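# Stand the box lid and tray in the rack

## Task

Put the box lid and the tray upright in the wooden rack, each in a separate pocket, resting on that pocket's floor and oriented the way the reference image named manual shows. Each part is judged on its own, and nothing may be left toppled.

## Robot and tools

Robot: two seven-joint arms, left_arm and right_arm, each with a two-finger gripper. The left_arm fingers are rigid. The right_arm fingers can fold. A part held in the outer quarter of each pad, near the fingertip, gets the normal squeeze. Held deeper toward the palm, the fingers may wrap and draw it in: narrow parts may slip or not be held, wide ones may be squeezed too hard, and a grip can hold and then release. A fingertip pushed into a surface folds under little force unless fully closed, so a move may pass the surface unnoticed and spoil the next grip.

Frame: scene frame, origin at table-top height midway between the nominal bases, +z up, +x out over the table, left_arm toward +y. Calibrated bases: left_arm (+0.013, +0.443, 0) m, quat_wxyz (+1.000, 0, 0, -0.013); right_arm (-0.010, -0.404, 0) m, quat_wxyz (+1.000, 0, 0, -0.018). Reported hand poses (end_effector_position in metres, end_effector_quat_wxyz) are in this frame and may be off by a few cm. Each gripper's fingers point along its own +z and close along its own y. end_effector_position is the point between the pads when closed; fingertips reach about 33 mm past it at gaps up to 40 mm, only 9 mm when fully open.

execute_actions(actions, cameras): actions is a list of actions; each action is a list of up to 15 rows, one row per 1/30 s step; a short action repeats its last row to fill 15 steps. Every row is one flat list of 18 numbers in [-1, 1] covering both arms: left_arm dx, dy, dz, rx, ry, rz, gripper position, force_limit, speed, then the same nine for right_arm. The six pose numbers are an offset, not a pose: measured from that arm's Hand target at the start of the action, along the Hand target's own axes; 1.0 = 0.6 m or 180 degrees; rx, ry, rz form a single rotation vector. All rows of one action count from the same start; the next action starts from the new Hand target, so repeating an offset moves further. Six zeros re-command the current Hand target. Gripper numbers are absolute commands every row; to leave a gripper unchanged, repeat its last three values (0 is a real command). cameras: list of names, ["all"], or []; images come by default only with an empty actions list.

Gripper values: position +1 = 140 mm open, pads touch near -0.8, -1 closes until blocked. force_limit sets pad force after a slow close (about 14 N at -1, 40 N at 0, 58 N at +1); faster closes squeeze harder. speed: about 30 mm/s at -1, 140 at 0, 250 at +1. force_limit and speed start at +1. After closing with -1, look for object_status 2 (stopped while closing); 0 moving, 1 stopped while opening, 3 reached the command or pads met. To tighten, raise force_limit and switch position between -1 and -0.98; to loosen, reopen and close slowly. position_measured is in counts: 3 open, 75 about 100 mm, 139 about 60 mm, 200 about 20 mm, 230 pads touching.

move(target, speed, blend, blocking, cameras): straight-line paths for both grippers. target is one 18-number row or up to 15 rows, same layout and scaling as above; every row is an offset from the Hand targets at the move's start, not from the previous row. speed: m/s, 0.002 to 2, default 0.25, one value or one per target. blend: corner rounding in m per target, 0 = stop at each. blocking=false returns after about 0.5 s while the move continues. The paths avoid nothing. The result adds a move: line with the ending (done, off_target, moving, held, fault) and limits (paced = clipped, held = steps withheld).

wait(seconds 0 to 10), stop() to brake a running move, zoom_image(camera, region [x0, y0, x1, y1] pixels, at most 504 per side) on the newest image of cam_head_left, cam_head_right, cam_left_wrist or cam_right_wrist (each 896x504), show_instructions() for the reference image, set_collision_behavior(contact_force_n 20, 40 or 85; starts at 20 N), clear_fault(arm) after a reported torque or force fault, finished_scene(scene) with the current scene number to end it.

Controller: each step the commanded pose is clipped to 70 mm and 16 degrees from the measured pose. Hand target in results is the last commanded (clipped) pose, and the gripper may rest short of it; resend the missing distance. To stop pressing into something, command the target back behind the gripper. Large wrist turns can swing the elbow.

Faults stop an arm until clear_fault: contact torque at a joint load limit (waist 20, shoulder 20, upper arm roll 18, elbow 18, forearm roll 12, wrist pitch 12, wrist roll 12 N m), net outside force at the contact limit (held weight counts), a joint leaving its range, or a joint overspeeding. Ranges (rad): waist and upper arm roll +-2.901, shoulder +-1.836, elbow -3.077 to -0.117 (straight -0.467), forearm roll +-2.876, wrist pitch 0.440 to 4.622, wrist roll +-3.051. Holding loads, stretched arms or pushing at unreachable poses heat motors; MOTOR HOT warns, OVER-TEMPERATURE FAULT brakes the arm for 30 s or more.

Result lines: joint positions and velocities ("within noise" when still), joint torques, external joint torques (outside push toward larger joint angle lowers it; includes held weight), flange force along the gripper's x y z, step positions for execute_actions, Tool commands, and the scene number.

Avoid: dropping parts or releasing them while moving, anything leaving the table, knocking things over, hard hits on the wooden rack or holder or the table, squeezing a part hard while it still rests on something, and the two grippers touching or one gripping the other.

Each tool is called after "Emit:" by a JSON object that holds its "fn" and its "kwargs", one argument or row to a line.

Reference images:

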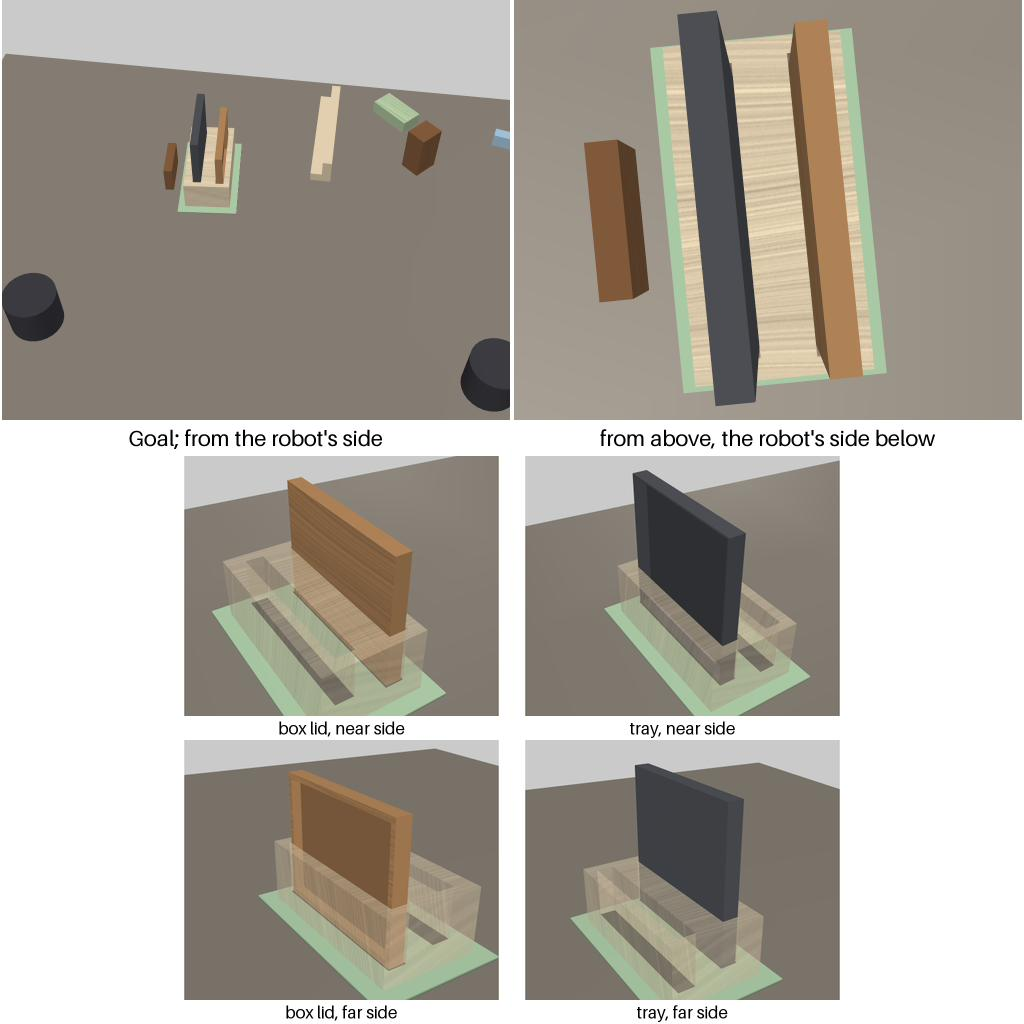

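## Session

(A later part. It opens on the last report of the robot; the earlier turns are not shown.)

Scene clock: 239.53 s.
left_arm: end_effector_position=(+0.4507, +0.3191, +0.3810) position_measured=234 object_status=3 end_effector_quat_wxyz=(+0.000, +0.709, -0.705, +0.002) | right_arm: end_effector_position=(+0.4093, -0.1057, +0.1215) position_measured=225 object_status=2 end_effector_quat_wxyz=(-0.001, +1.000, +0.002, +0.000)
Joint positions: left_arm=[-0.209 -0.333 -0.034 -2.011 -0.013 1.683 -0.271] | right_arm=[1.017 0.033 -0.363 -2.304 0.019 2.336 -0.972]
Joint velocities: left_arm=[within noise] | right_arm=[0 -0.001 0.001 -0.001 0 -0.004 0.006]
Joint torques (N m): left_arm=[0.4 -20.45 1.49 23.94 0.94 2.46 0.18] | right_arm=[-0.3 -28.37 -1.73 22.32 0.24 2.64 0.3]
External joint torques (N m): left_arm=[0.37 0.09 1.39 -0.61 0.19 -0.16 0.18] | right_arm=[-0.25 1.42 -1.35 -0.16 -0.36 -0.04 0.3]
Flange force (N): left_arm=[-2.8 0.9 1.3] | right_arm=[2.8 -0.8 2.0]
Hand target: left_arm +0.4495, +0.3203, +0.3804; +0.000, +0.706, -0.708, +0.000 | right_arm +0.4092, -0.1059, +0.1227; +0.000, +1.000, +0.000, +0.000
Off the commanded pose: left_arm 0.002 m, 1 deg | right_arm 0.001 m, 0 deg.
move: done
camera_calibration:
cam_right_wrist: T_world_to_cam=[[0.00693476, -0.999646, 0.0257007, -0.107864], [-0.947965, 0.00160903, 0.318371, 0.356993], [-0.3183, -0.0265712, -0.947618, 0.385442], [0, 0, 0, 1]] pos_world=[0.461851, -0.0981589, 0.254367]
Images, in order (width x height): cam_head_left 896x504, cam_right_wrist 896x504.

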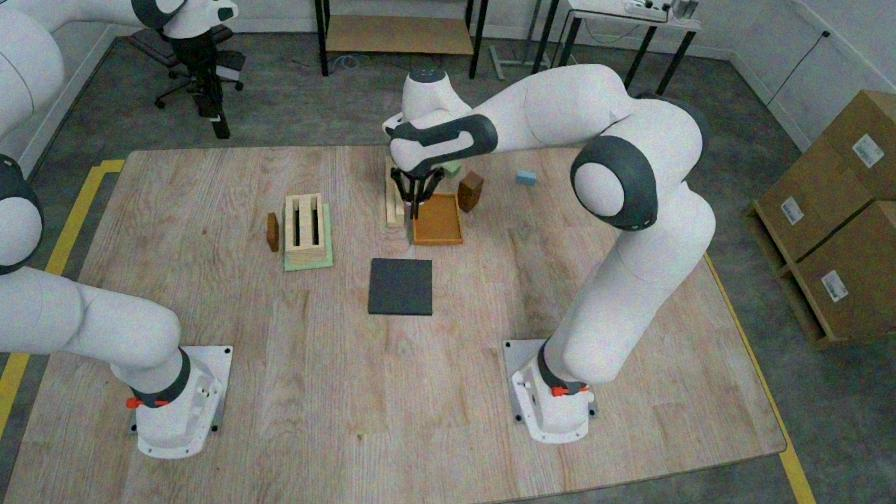

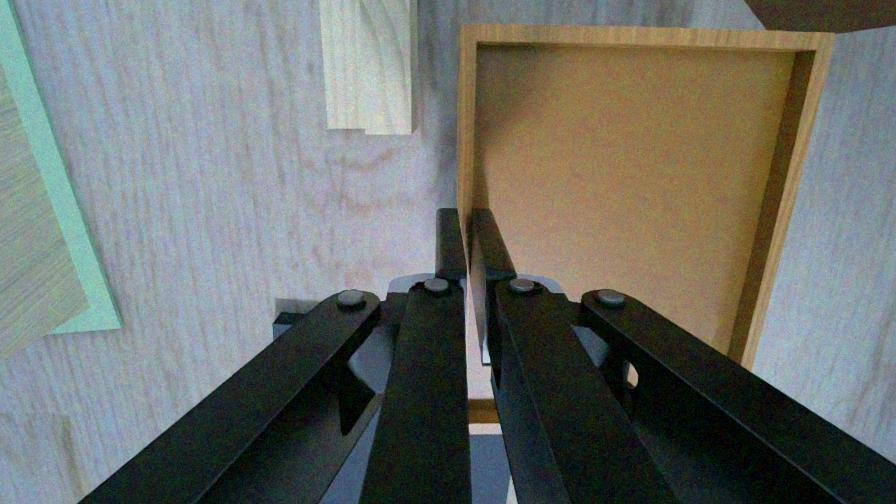

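Emit:
{"fn": "move", "kwargs": {
  "target": [0,0,0,0,0,0,-1,-1,0.5,-0.015,-0.0767,-0.262,0.5,0,0,-1,0,-1],
  "speed": 0.35,
  "cameras": ["all"]
}}

Emit:
{"fn": "zoom_image", "kwargs": {
  "camera": "cam_head_left",
  "region": [270, 180, 350, 280]
}}

Emit:
{"fn": "zoom_image", "kwargs": {
  "camera": "cam_head_right",
  "region": [270, 180, 350, 280]
}}

Emit:
{"fn": "zoom_image", "kwargs": {
  "camera": "cam_head_left",
  "region": [300, 30, 500, 230]
}}

Scene clock: 251.17 s.
left_arm: end_effector_position=(+0.4507, +0.3191, +0.3810) position_measured=234 object_status=3 end_effector_quat_wxyz=(+0.000, +0.709, -0.705, +0.002) | right_arm: end_effector_position=(+0.3999, -0.0599, +0.2797) position_measured=225 object_status=2 end_effector_quat_wxyz=(+0.707, -0.707, +0.003, +0.003)
Joint positions: left_arm=[-0.209 -0.333 -0.034 -2.011 -0.013 1.683 -0.271] | right_arm=[1.769 -0.807 -1.597 -2.577 1.207 2.318 -2.504]
Joint velocities: left_arm=[within noise] | right_arm=[-0.001 0 0 -0.001 0 -0.001 -0.006]
Joint torques (N m): left_arm=[0.43 -20.45 1.58 24.04 0.95 2.45 0.13] | right_arm=[0.27 12.35 18.7 12.7 -0.62 -2.16 -0.4]
External joint torques (N m): left_arm=[0.36 0.08 1.42 -0.52 0.19 -0.17 0.13] | right_arm=[0.24 -0.06 -0.84 -0.34 -0.17 -0.05 -0.29]
Flange force (N): left_arm=[-2.6 0.7 1.0] | right_arm=[1.6 4.2 0.5]
Hand target: left_arm +0.4495, +0.3203, +0.3804; +0.000, +0.706, -0.708, +0.000 | right_arm +0.4003, -0.0599, +0.2799; +0.707, -0.707, +0.000, +0.000
Off the commanded pose: left_arm 0.002 m, 1 deg | right_arm 0.000 m, 0 deg.
move: done
camera_calibration:
cam_left_wrist: T_world_to_cam=[[-0.999979, 0.00640444, 0.0013845, 0.456217], [0.00648131, 0.935764, 0.352568, -0.432619], [0.000962433, 0.352569, -0.935785, 0.388471], [0, 0, 0, 1]] pos_world=[0.458637, 0.264944, 0.515421]
cam_right_wrist: T_world_to_cam=[[-0.00645947, -0.0280494, -0.999586, 0.284253], [-0.948134, -0.317516, 0.0150368, 0.363448], [-0.317806, 0.947838, -0.0245436, 0.333541], [0, 0, 0, 1]] pos_world=[0.452435, -0.192769, 0.286856]

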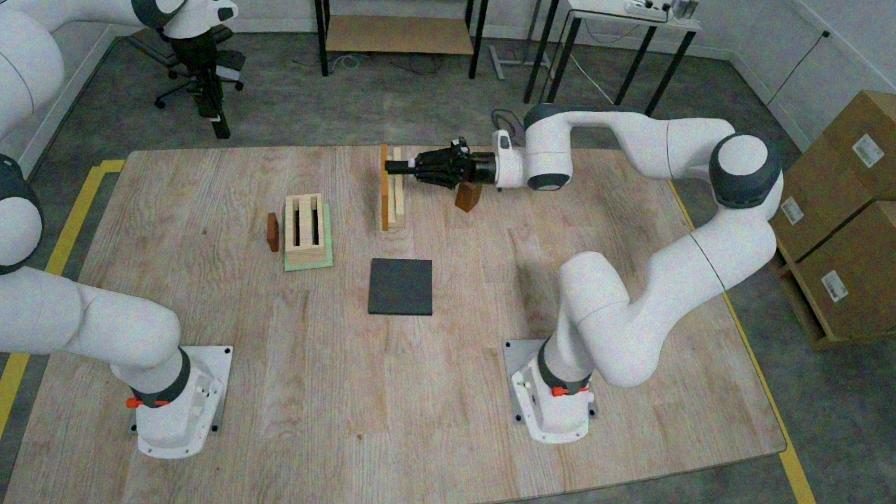

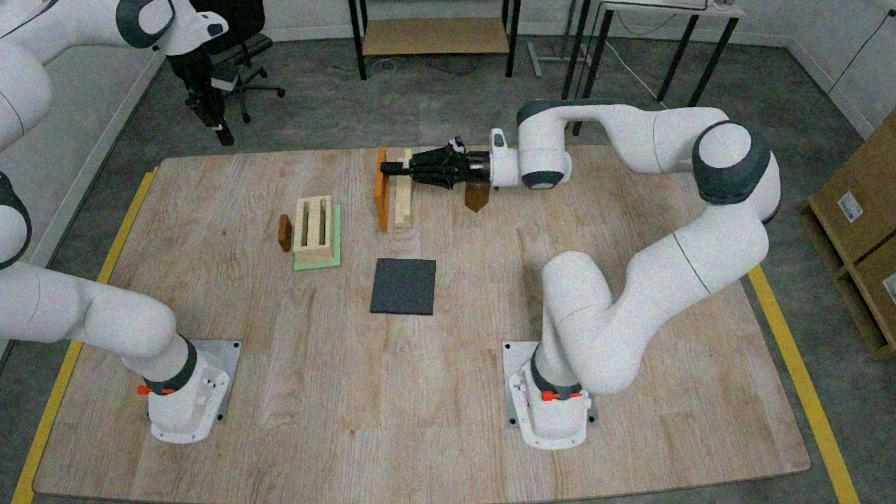

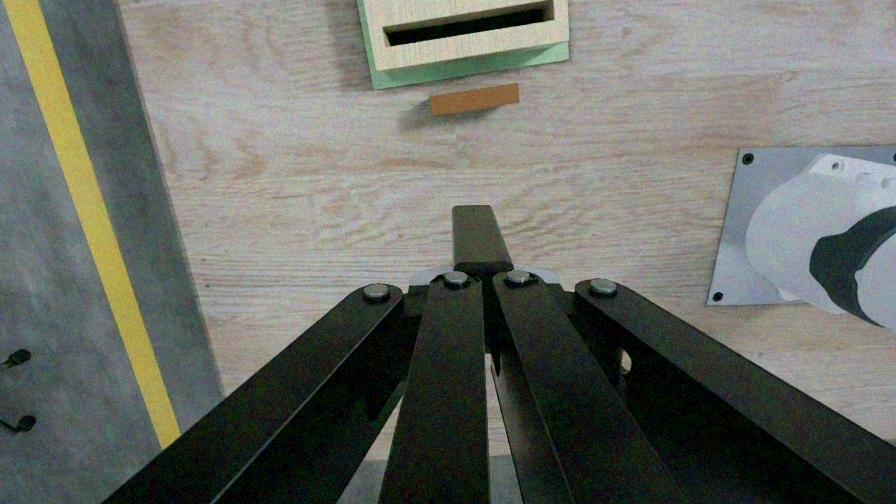

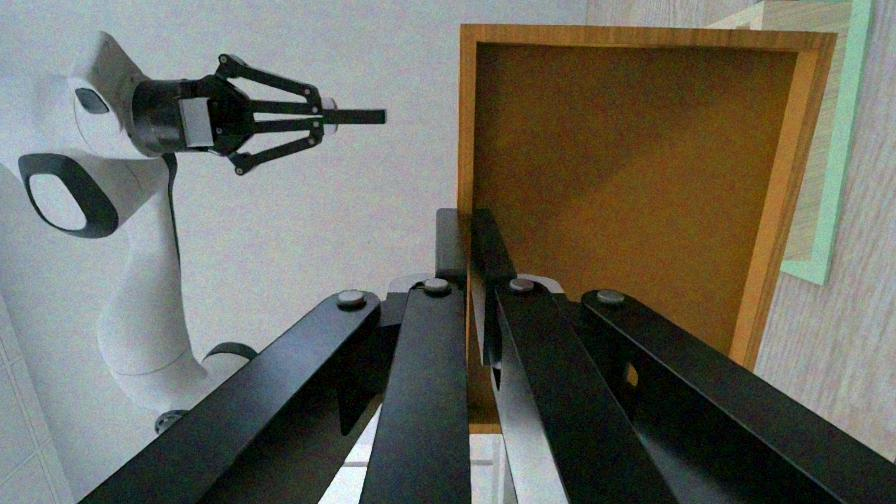

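Scaled by 5.040 from the camera's 896x504 image, which has a finer 1280x720 frame.

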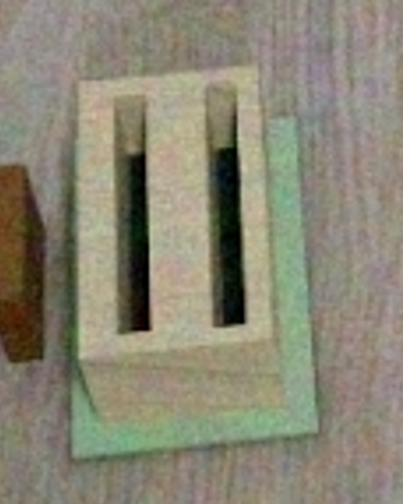

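Scaled by 5.040 from the camera's 896x504 image, which has a finer 1280x720 frame.

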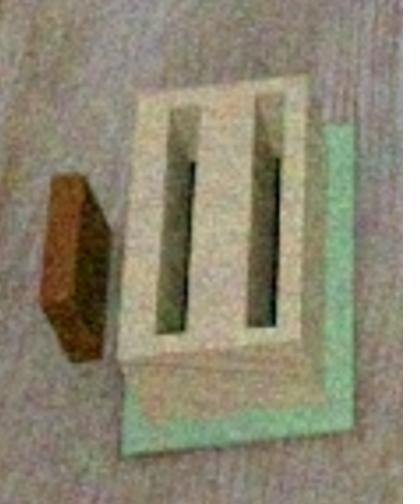

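Scaled by 2.520 from the camera's 896x504 image, which has a finer 1280x720 frame.

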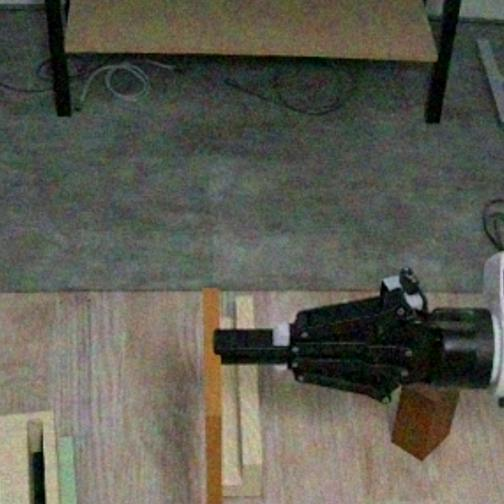

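Emit:
{"fn": "move", "kwargs": {
  "target": [
    [0,0,0,0,0,0,-1,-1,0.5,0.0568,0,0.298,0,-0.0375,0,-1,0,-1],
    [0,0,0,0,0,0,-1,-1,0.5,0.0568,0.108,0.298,0,-0.0375,0,-1,0,-1]
  ],
  "speed": [0.25,0.15],
  "blend": [0.04,0],
  "cameras": ["all"]
}}

Emit:
{"fn": "zoom_image", "kwargs": {
  "camera": "cam_head_left",
  "region": [270, 160, 350, 260]
}}

Emit:
{"fn": "zoom_image", "kwargs": {
  "camera": "cam_head_right",
  "region": [280, 160, 360, 260]
}}

Scene clock: 275.27 s.
left_arm: end_effector_position=(+0.4507, +0.3191, +0.3810) position_measured=234 object_status=3 end_effector_quat_wxyz=(+0.000, +0.709, -0.705, +0.002) | right_arm: end_effector_position=(+0.4343, +0.1184, +0.2153) position_measured=225 object_status=2 end_effector_quat_wxyz=(+0.706, -0.706, -0.038, +0.044)
Joint positions: left_arm=[-0.209 -0.333 -0.034 -2.011 -0.013 1.683 -0.271] | right_arm=[2.537 -1.034 -1.92 -2.146 1.253 2.486 -2.6]
Joint velocities: left_arm=[within noise] | right_arm=[0 0 0.001 0 0.002 -0.001 -0.004]
Joint torques (N m): left_arm=[0.43 -20.46 1.61 23.96 0.94 2.46 0.16] | right_arm=[0.2 28.48 26.23 10.4 -1.11 -2.3 -0.39]
External joint torques (N m): left_arm=[0.45 0 1.57 -0.55 0.2 -0.15 0.16] | right_arm=[0.12 -0.53 -0.33 -0.13 -0.2 -0.03 -0.28]
Flange force (N): left_arm=[-3.0 0.9 1.1] | right_arm=[0.2 2.1 0.5]
Hand target: left_arm +0.4495, +0.3203, +0.3804; +0.000, +0.706, -0.708, +0.000 | right_arm +0.4343, +0.1189, +0.2151; +0.706, -0.706, -0.042, +0.042
Off the commanded pose: left_arm 0.002 m, 1 deg | right_arm 0.001 m, 0 deg.
move: done; blend cut to 0.0324 m at target 1
camera_calibration:
cam_left_wrist: T_world_to_cam=[[-0.999979, 0.00640444, 0.0013845, 0.456217], [0.00648131, 0.935764, 0.352568, -0.432619], [0.000962433, 0.352569, -0.935785, 0.388471], [0, 0, 0, 1]] pos_world=[0.458637, 0.264944, 0.515421]
cam_right_wrist: T_world_to_cam=[[-0.0030781, -0.0280331, -0.999602, 0.223608], [-0.904401, -0.426428, 0.0147438, 0.44765], [-0.426672, 0.904087, -0.0240406, 0.226174], [0, 0, 0, 1]] pos_world=[0.502046, -0.00732242, 0.222356]

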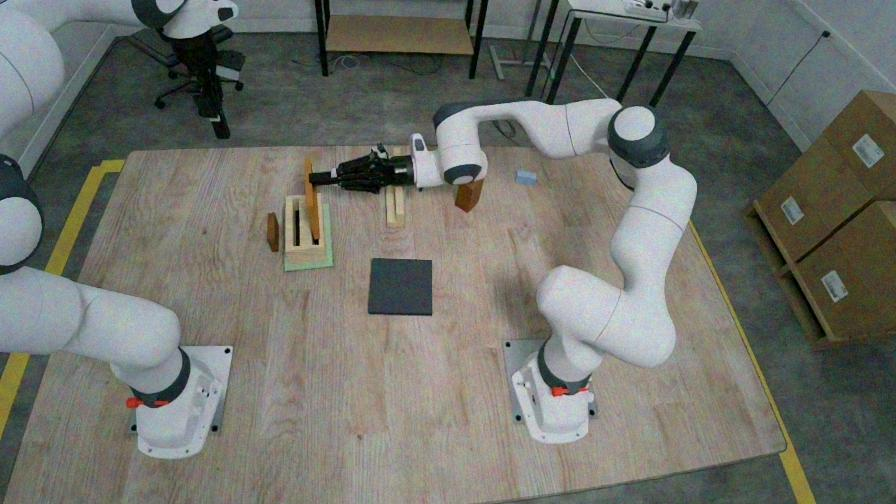

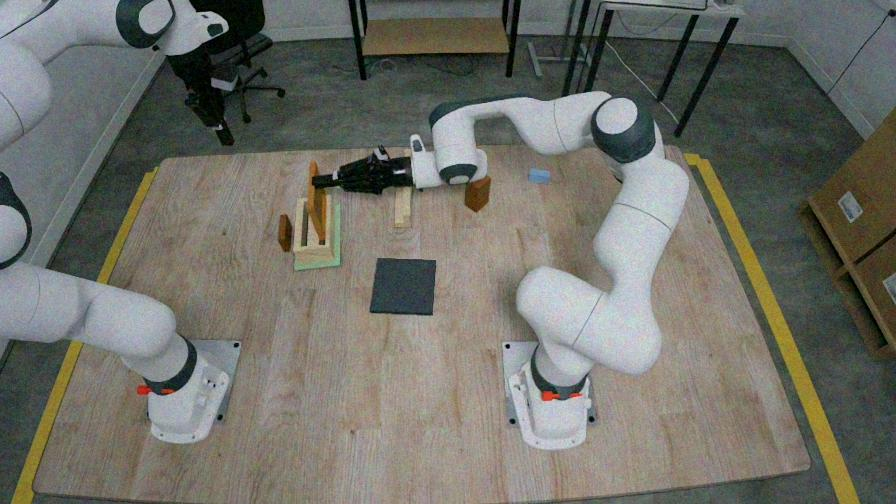

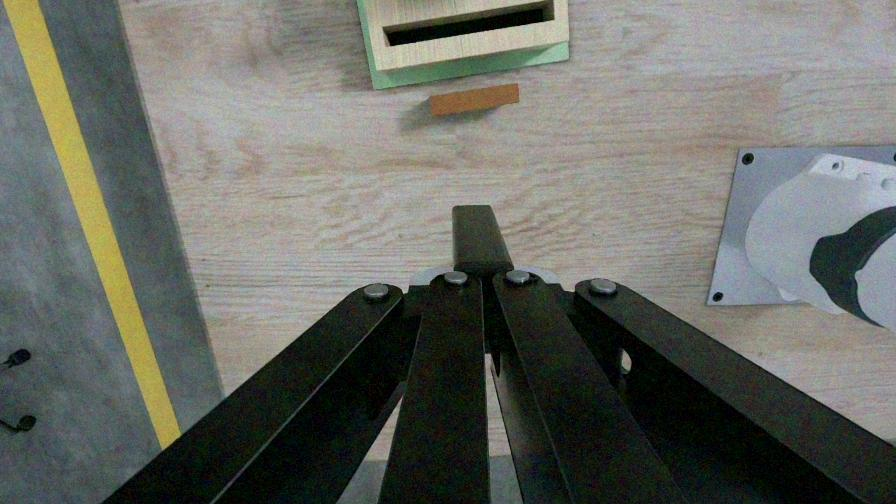

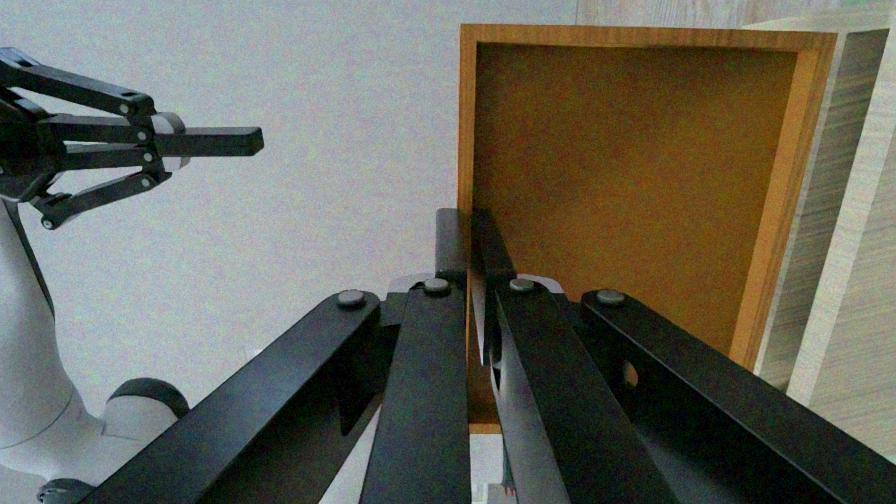

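Scaled by 5.040 from the camera's 896x504 image, which has a finer 1280x720 frame.

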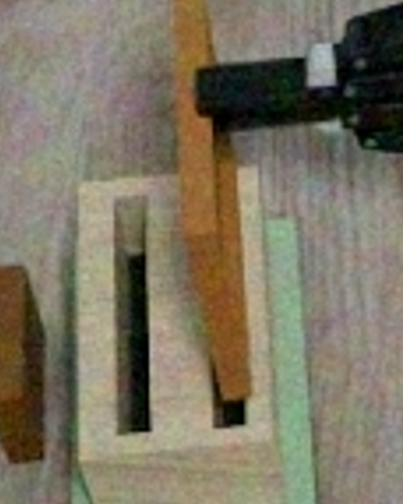

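Scaled by 5.040 from the camera's 896x504 image, which has a finer 1280x720 frame.

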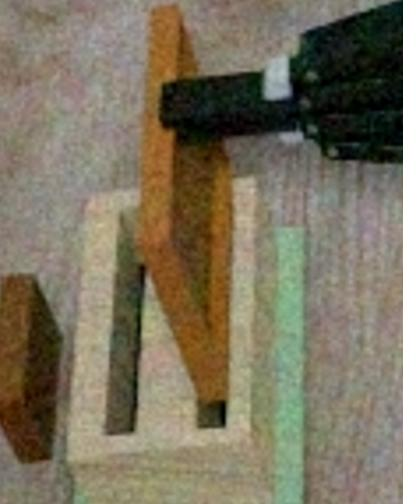

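Emit:
{"fn": "move", "kwargs": {
  "target": [0,0,0,0,0,0,-1,-1,0.5,0.0102,0.0417,0.0155,0,0,0,-1,0,-1],
  "speed": 0.06,
  "cameras": ["cam_head_left","cam_head_right"]
}}

Emit:
{"fn": "zoom_image", "kwargs": {
  "camera": "cam_head_left",
  "region": [285, 150, 345, 260]
}}

Emit:
{"fn": "zoom_image", "kwargs": {
  "camera": "cam_head_right",
  "region": [290, 150, 350, 260]
}}

Scene clock: 292.13 s.
left_arm: end_effector_position=(+0.4507, +0.3191, +0.3810) position_measured=234 object_status=3 end_effector_quat_wxyz=(+0.000, +0.709, -0.705, +0.002) | right_arm: end_effector_position=(+0.4380, +0.1302, +0.1947) position_measured=225 object_status=2 end_effector_quat_wxyz=(+0.708, -0.703, -0.042, +0.043)
Joint positions: left_arm=[-0.209 -0.333 -0.034 -2.011 -0.013 1.683 -0.271] | right_arm=[2.598 -1.083 -1.966 -2.094 1.241 2.483 -2.631]
Joint velocities: left_arm=[within noise] | right_arm=[0.001 0 -0.001 0 -0.001 -0.001 -0.006]
Joint torques (N m): left_arm=[0.36 -20.47 1.62 23.99 0.96 2.46 0.13] | right_arm=[0.02 30.34 23.43 9.24 -1.03 -1.3 -0.19]
External joint torques (N m): left_arm=[0.35 0.07 1.54 -0.61 0.2 -0.17 0.13] | right_arm=[-0.08 -0.68 -3.69 -0.48 -0.12 1.01 -0.08]
Flange force (N): left_arm=[-2.9 0.9 1.3] | right_arm=[2.0 6.9 0.2]
Hand target: left_arm +0.4495, +0.3203, +0.3804; +0.000, +0.706, -0.708, +0.000 | right_arm +0.4393, +0.1289, +0.1901; +0.706, -0.706, -0.042, +0.042
Off the commanded pose: left_arm 0.002 m, 1 deg | right_arm 0.005 m, 0 deg.
move: off_target (right_arm)
Images, in order (width x height): cam_head_left 896x504, cam_head_right 896x504.

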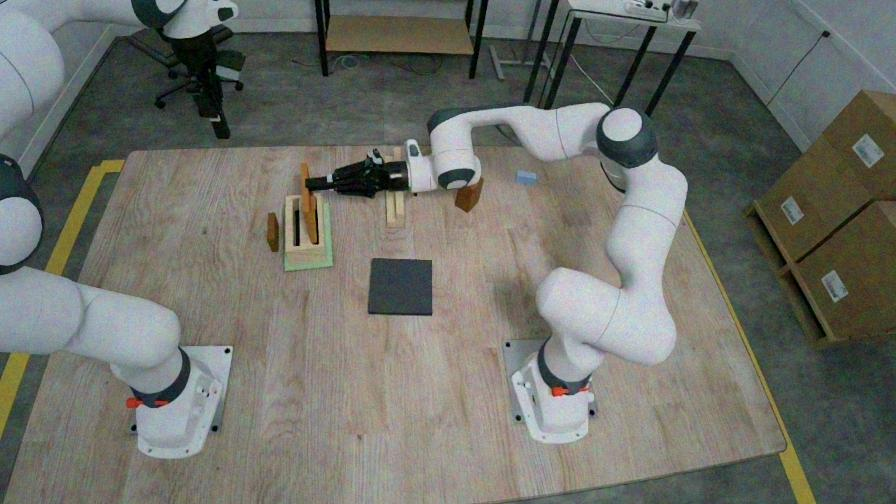

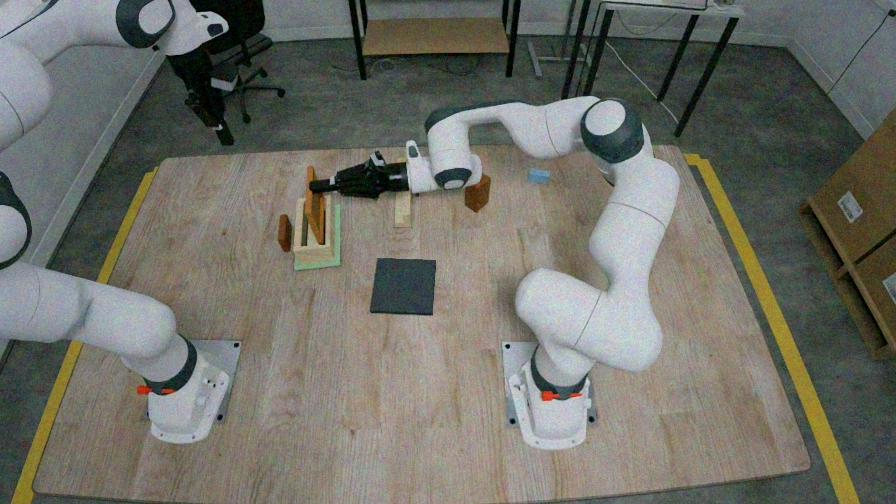

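Scaled by 4.582 from the camera's 896x504 image, which has a finer 1280x720 frame.

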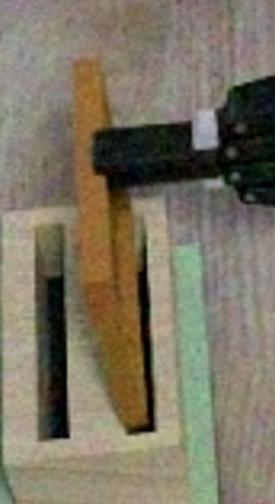

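Scaled by 4.582 from the camera's 896x504 image, which has a finer 1280x720 frame.

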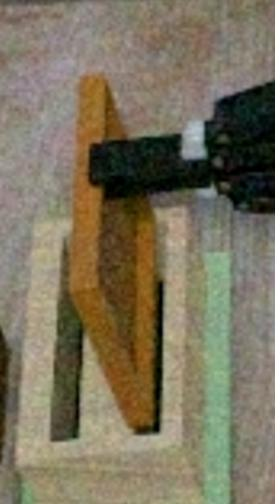

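Emit:
{"fn": "move", "kwargs": {
  "target": [
    [0,0,0,0,0,0,-1,-1,0.5,-0.0006,-0.0143,-0.005,0,0.0083,0,-1,0,-1],
    [0,0,0,0,0,0,-1,-1,0.5,-0.0006,0.0133,-0.005,0,0.0083,0,-1,0,-1]
  ],
  "speed": [0.05,0.04],
  "cameras": ["cam_head_left","cam_head_right"]
}}

Emit:
{"fn": "zoom_image", "kwargs": {
  "camera": "cam_head_left",
  "region": [285, 150, 345, 260]
}}

Emit:
{"fn": "zoom_image", "kwargs": {
  "camera": "cam_head_right",
  "region": [290, 150, 350, 260]
}}

Scene clock: 309.07 s.
left_arm: end_effector_position=(+0.4507, +0.3191, +0.3810) position_measured=234 object_status=3 end_effector_quat_wxyz=(+0.000, +0.709, -0.705, +0.002) | right_arm: end_effector_position=(+0.4380, +0.1286, +0.1943) position_measured=225 object_status=2 end_effector_quat_wxyz=(+0.714, -0.698, -0.036, +0.035)
Joint positions: left_arm=[-0.209 -0.333 -0.034 -2.011 -0.013 1.683 -0.271] | right_arm=[2.585 -1.099 -1.96 -2.108 1.274 2.493 -2.678]
Joint velocities: left_arm=[within noise] | right_arm=[0 0.001 -0.003 0 0 -0.003 -0.006]
Joint torques (N m): left_arm=[0.39 -20.45 1.64 23.94 0.93 2.44 0.23] | right_arm=[1.14 29.69 19.84 6.88 -1.4 0.5 -0.32]
External joint torques (N m): left_arm=[0.41 0.02 1.59 -0.61 0.18 -0.17 0.23] | right_arm=[1.19 -0.96 -7.41 -2.33 -0.48 2.9 -0.22]
Flange force (N): left_arm=[-3.2 1.0 1.3] | right_arm=[0.8 13.5 1.8]
Hand target: left_arm +0.4495, +0.3203, +0.3804; +0.000, +0.706, -0.708, +0.000 | right_arm +0.4393, +0.1259, +0.1821; +0.706, -0.706, -0.032, +0.032
Off the commanded pose: left_arm 0.002 m, 1 deg | right_arm 0.013 m, 1 deg.
move: off_target (right_arm)
Images, in order (width x height): cam_head_left 896x504, cam_head_right 896x504.

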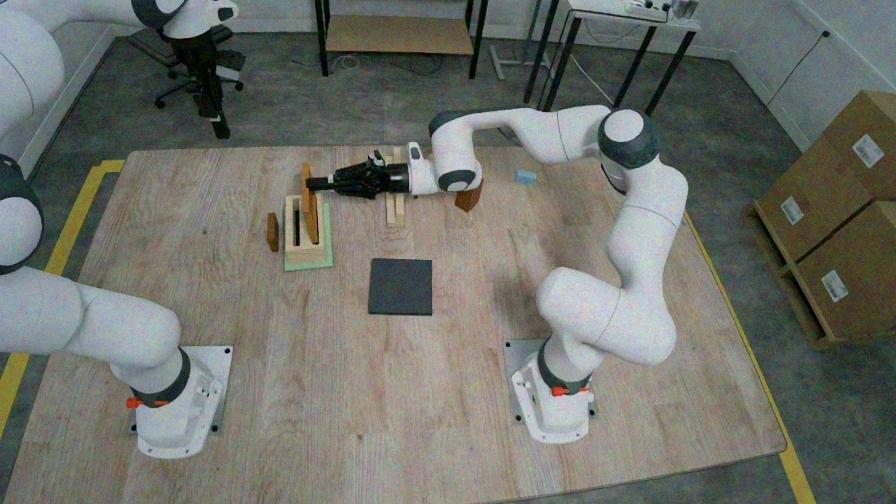

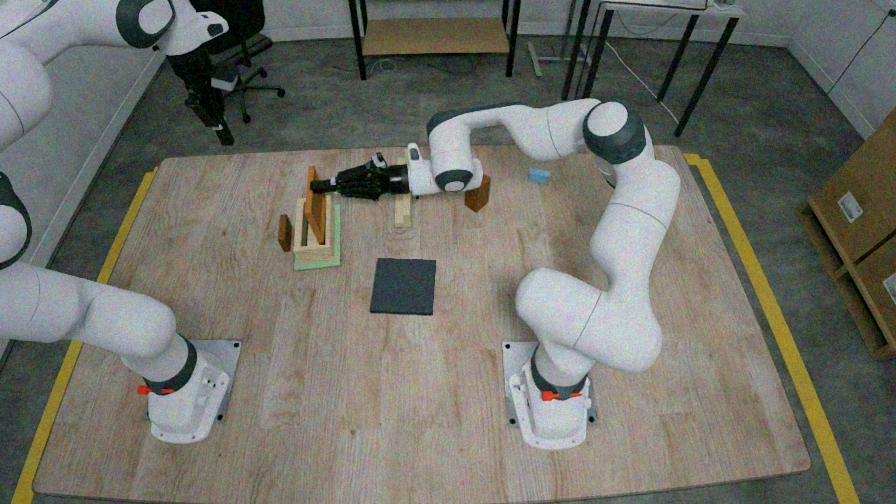

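Scaled by 4.582 from the camera's 896x504 image, which has a finer 1280x720 frame.

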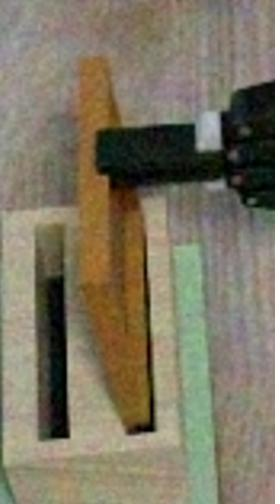

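Scaled by 4.582 from the camera's 896x504 image, which has a finer 1280x720 frame.

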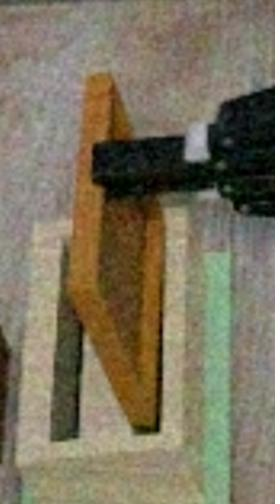

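Emit:
{"fn": "move", "kwargs": {
  "target": [
    [0,0,0,0,0,0,-1,-1,0.5,-0.0015,-0.006,0,0,0,0,-1,0,-1],
    [0,0,0,0,0,0,-1,-1,0.5,-0.0020,-0.006,-0.0075,0,0.003,0,-1,0,-1]
  ],
  "speed": [0.02,0.006],
  "blend": [0.002,0]
}}

Scene clock: 321.00 s.
left_arm: end_effector_position=(+0.4507, +0.3191, +0.3810) position_measured=234 object_status=3 end_effector_quat_wxyz=(+0.000, +0.709, -0.705, +0.002) | right_arm: end_effector_position=(+0.4378, +0.1241, +0.1941) position_measured=225 object_status=2 end_effector_quat_wxyz=(+0.712, -0.701, -0.032, +0.031)
Joint positions: left_arm=[-0.209 -0.333 -0.034 -2.011 -0.013 1.683 -0.271] | right_arm=[2.574 -1.082 -1.96 -2.124 1.3 2.491 -2.694]
Joint velocities: left_arm=[within noise] | right_arm=[-0.001 0.001 -0.001 -0.001 0.004 0 -0.004]
Joint torques (N m): left_arm=[0.39 -20.46 1.65 23.94 0.97 2.46 0.15] | right_arm=[-0.4 29.92 21.78 6.5 -1.03 -0.53 -0.24]
External joint torques (N m): left_arm=[0.39 0.17 1.57 -0.67 0.22 -0.16 0.15] | right_arm=[-0.27 -0.28 -4.98 -2.99 -0.12 1.86 -0.14]
Flange force (N): left_arm=[-2.9 0.7 1.4] | right_arm=[-5.3 6.2 -3.6]
Hand target: left_arm +0.4495, +0.3203, +0.3804; +0.000, +0.706, -0.708, +0.000 | right_arm +0.4385, +0.1213, +0.1857; +0.707, -0.706, -0.029, +0.029
Off the commanded pose: left_arm 0.002 m, 1 deg | right_arm 0.009 m, 1 deg.
move: off_target (right_arm); blend cut to 0.0018 m at target 1

Emit:
{"fn": "wait", "kwargs": {
  "seconds": 0.1,
  "cameras": ["cam_head_left","cam_head_right","cam_right_wrist"]
}}

Emit:
{"fn": "zoom_image", "kwargs": {
  "camera": "cam_head_left",
  "region": [285, 150, 345, 260]
}}

Emit:
{"fn": "zoom_image", "kwargs": {
  "camera": "cam_head_right",
  "region": [290, 150, 350, 260]
}}

Emit:
{"fn": "zoom_image", "kwargs": {
  "camera": "cam_right_wrist",
  "region": [640, 0, 896, 400]
}}

Scene clock: 325.27 s.
left_arm: end_effector_position=(+0.4507, +0.3191, +0.3810) position_measured=234 object_status=3 end_effector_quat_wxyz=(+0.000, +0.709, -0.705, +0.002) | right_arm: end_effector_position=(+0.4378, +0.1241, +0.1941) position_measured=225 object_status=2 end_effector_quat_wxyz=(+0.712, -0.700, -0.032, +0.031)
Joint positions: left_arm=[-0.209 -0.333 -0.034 -2.011 -0.013 1.683 -0.271] | right_arm=[2.574 -1.081 -1.96 -2.124 1.3 2.491 -2.695]
Joint torques (N m): left_arm=[0.38 -20.41 1.59 24 0.95 2.45 0.18] | right_arm=[-0.43 30.37 21.74 6.56 -0.94 -0.5 -0.27]
External joint torques (N m): left_arm=[0.49 0.13 1.64 -0.58 0.2 -0.17 0.18] | right_arm=[-0.45 0.18 -5.09 -2.85 -0.02 1.9 -0.16]
Flange force (N): left_arm=[-3.1 0.6 1.1] | right_arm=[-5.4 5.4 -4.1]
Hand target: left_arm +0.4495, +0.3203, +0.3804; +0.000, +0.706, -0.708, +0.000 | right_arm +0.4385, +0.1213, +0.1857; +0.707, -0.706, -0.029, +0.029
Tool commands: left_gripper/position=-1.0 left_gripper/force_limit=-1.0 left_gripper/speed=+0.5 right_gripper/position=-1.0 right_gripper/force_limit=+0.0 right_gripper/speed=-1.0
Off the commanded pose: left_arm 0.002 m, 1 deg | right_arm 0.009 m, 1 deg.
wait: 0.10 s; at rest from the start
camera_calibration:
cam_right_wrist: T_world_to_cam=[[0.00552458, -0.0103967, -0.999931, 0.196733], [-0.916231, -0.40065, -0.000896414, 0.458587], [-0.400613, 0.916172, -0.0117392, 0.206665], [0, 0, 0, 1]] pos_world=[0.501877, -0.00356236, 0.199557]
Images, in order (width x height): cam_head_left 896x504, cam_head_right 896x504, cam_right_wrist 896x504.

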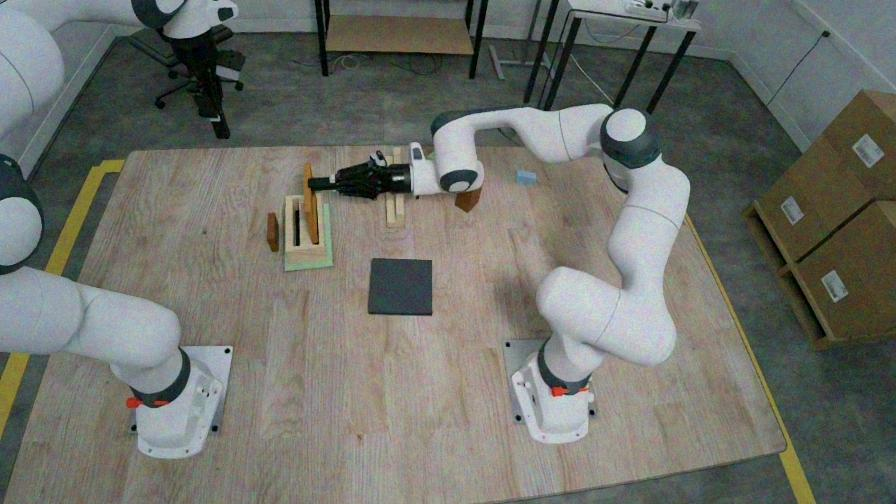

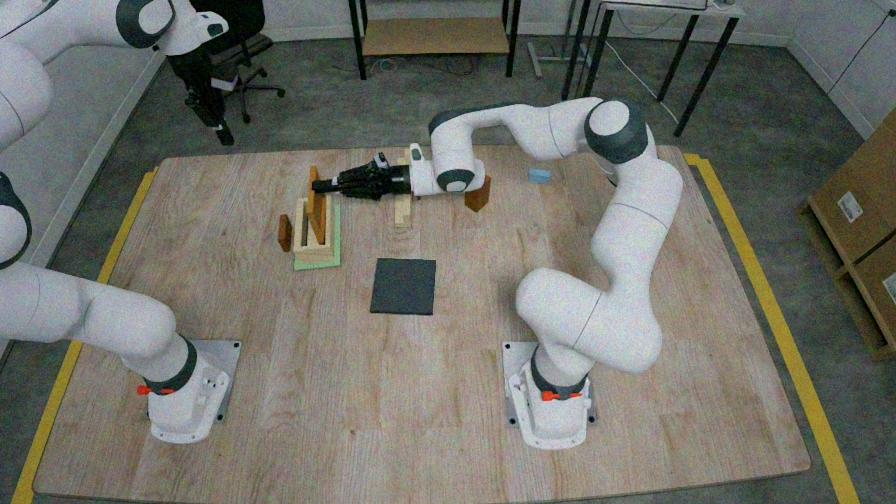

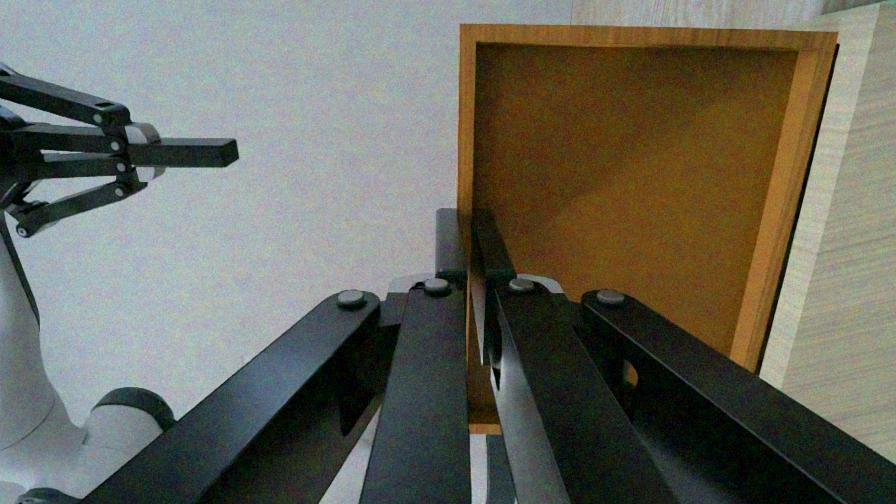

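Scaled by 4.582 from the camera's 896x504 image, which has a finer 1280x720 frame.

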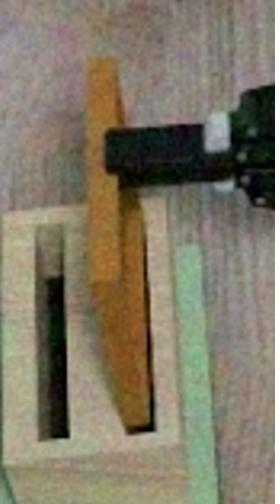

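Scaled by 4.582 from the camera's 896x504 image, which has a finer 1280x720 frame.

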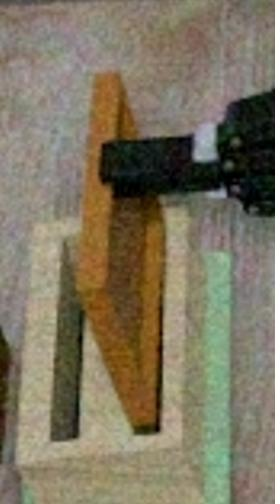

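Scaled by 1.260 from the camera's 896x504 image, which has a finer 1280x720 frame.

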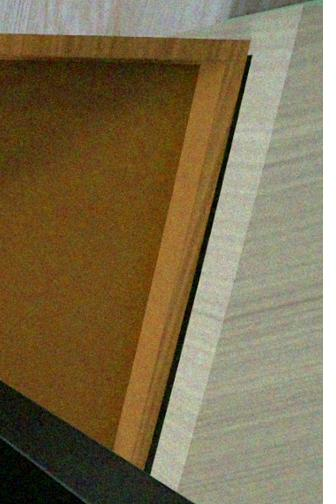

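Emit:
{"fn": "zoom_image", "kwargs": {
  "camera": "cam_right_wrist",
  "region": [780, 0, 896, 110]
}}

Scaled by 4.345 from the camera's 896x504 image, which has a finer 1280x720 frame.

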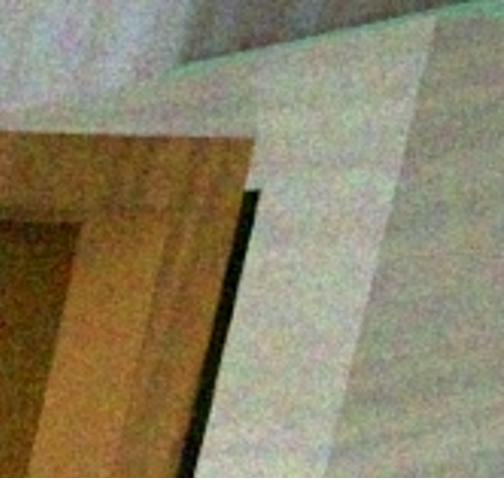

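Emit:
{"fn": "move", "kwargs": {
  "target": [
    [0,0,0,0,0,0,-1,-1,0.5,-0.0093,-0.0205,0.0035,0,0,0,-1,0,-1],
    [0,0,0,0,0,0,-1,-1,0.5,-0.0093,0.005,0.0035,0,0,0,-1,0,-1]
  ],
  "speed": [0.05,0.04],
  "cameras": ["cam_right_wrist","cam_head_left"]
}}

Emit:
{"fn": "zoom_image", "kwargs": {
  "camera": "cam_right_wrist",
  "region": [730, 0, 896, 400]
}}

Emit:
{"fn": "zoom_image", "kwargs": {
  "camera": "cam_head_left",
  "region": [285, 150, 345, 260]
}}

Scene clock: 339.53 s.
left_arm: end_effector_position=(+0.4507, +0.3191, +0.3810) position_measured=234 object_status=3 end_effector_quat_wxyz=(+0.000, +0.709, -0.705, +0.002) | right_arm: end_effector_position=(+0.4316, +0.1257, +0.1936) position_measured=225 object_status=2 end_effector_quat_wxyz=(+0.713, -0.699, -0.032, +0.031)
Joint positions: left_arm=[-0.209 -0.333 -0.034 -2.011 -0.013 1.683 -0.271] | right_arm=[2.575 -1.077 -1.96 -2.136 1.32 2.489 -2.716]
Joint velocities: left_arm=[within noise] | right_arm=[-0.001 0.001 -0.002 -0.001 0 -0.002 -0.005]
Joint torques (N m): left_arm=[0.43 -20.54 1.67 23.98 0.97 2.44 0.14] | right_arm=[0.66 29.2 20.18 7.09 -1.33 0.1 -0.29]
External joint torques (N m): left_arm=[0.4 0.05 1.55 -0.61 0.21 -0.18 0.14] | right_arm=[0.57 -0.77 -6.62 -2.27 -0.41 2.54 -0.19]
Flange force (N): left_arm=[-2.9 0.9 1.2] | right_arm=[-0.2 11.7 0.1]
Hand target: left_arm +0.4495, +0.3203, +0.3804; +0.000, +0.706, -0.708, +0.000 | right_arm +0.4328, +0.1229, +0.1827; +0.707, -0.706, -0.029, +0.029
Off the commanded pose: left_arm 0.002 m, 1 deg | right_arm 0.011 m, 1 deg.
move: off_target (right_arm)
camera_calibration:
cam_right_wrist: T_world_to_cam=[[0.00542643, -0.00725673, -0.999959, 0.195946], [-0.915998, -0.401177, -0.00205946, 0.453754], [-0.401145, 0.915972, -0.00882411, 0.202426], [0, 0, 0, 1]] pos_world=[0.495777, -0.00195923, 0.198659]
Images, in order (width x height): cam_head_left 896x504, cam_right_wrist 896x504.

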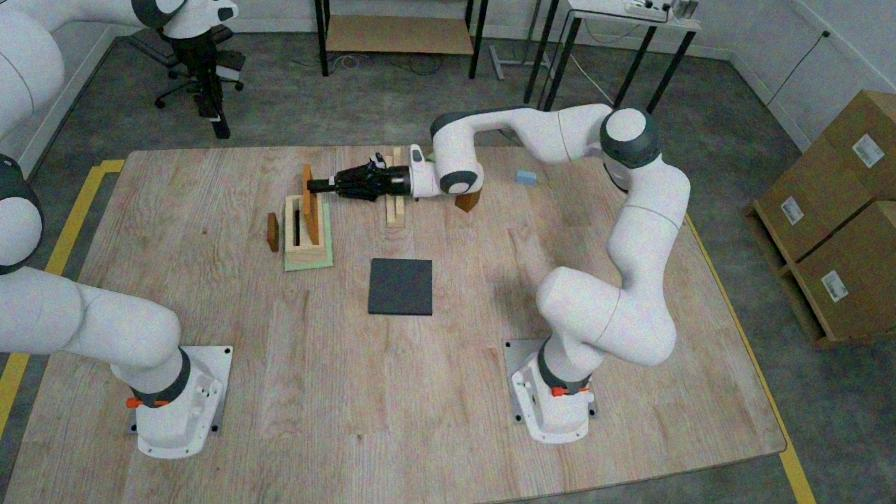

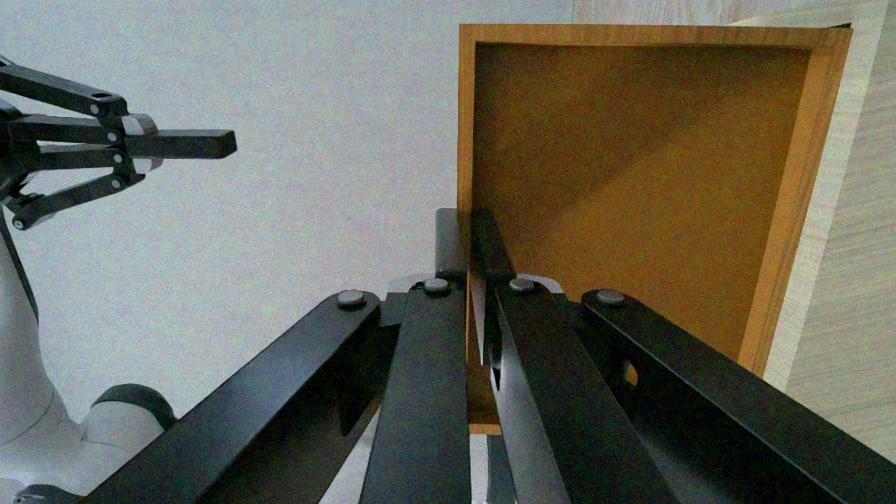

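Scaled by 1.260 from the camera's 896x504 image, which has a finer 1280x720 frame.

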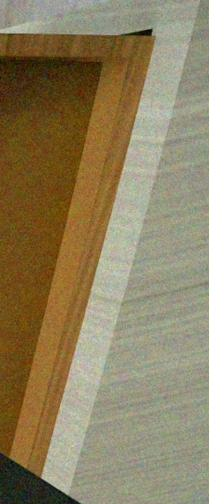

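Scaled by 4.582 from the camera's 896x504 image, which has a finer 1280x720 frame.

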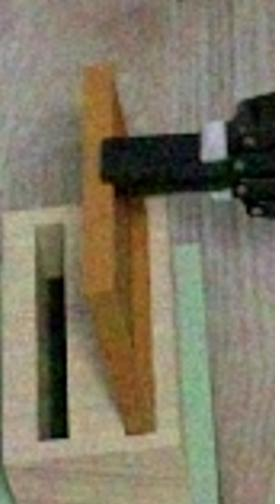

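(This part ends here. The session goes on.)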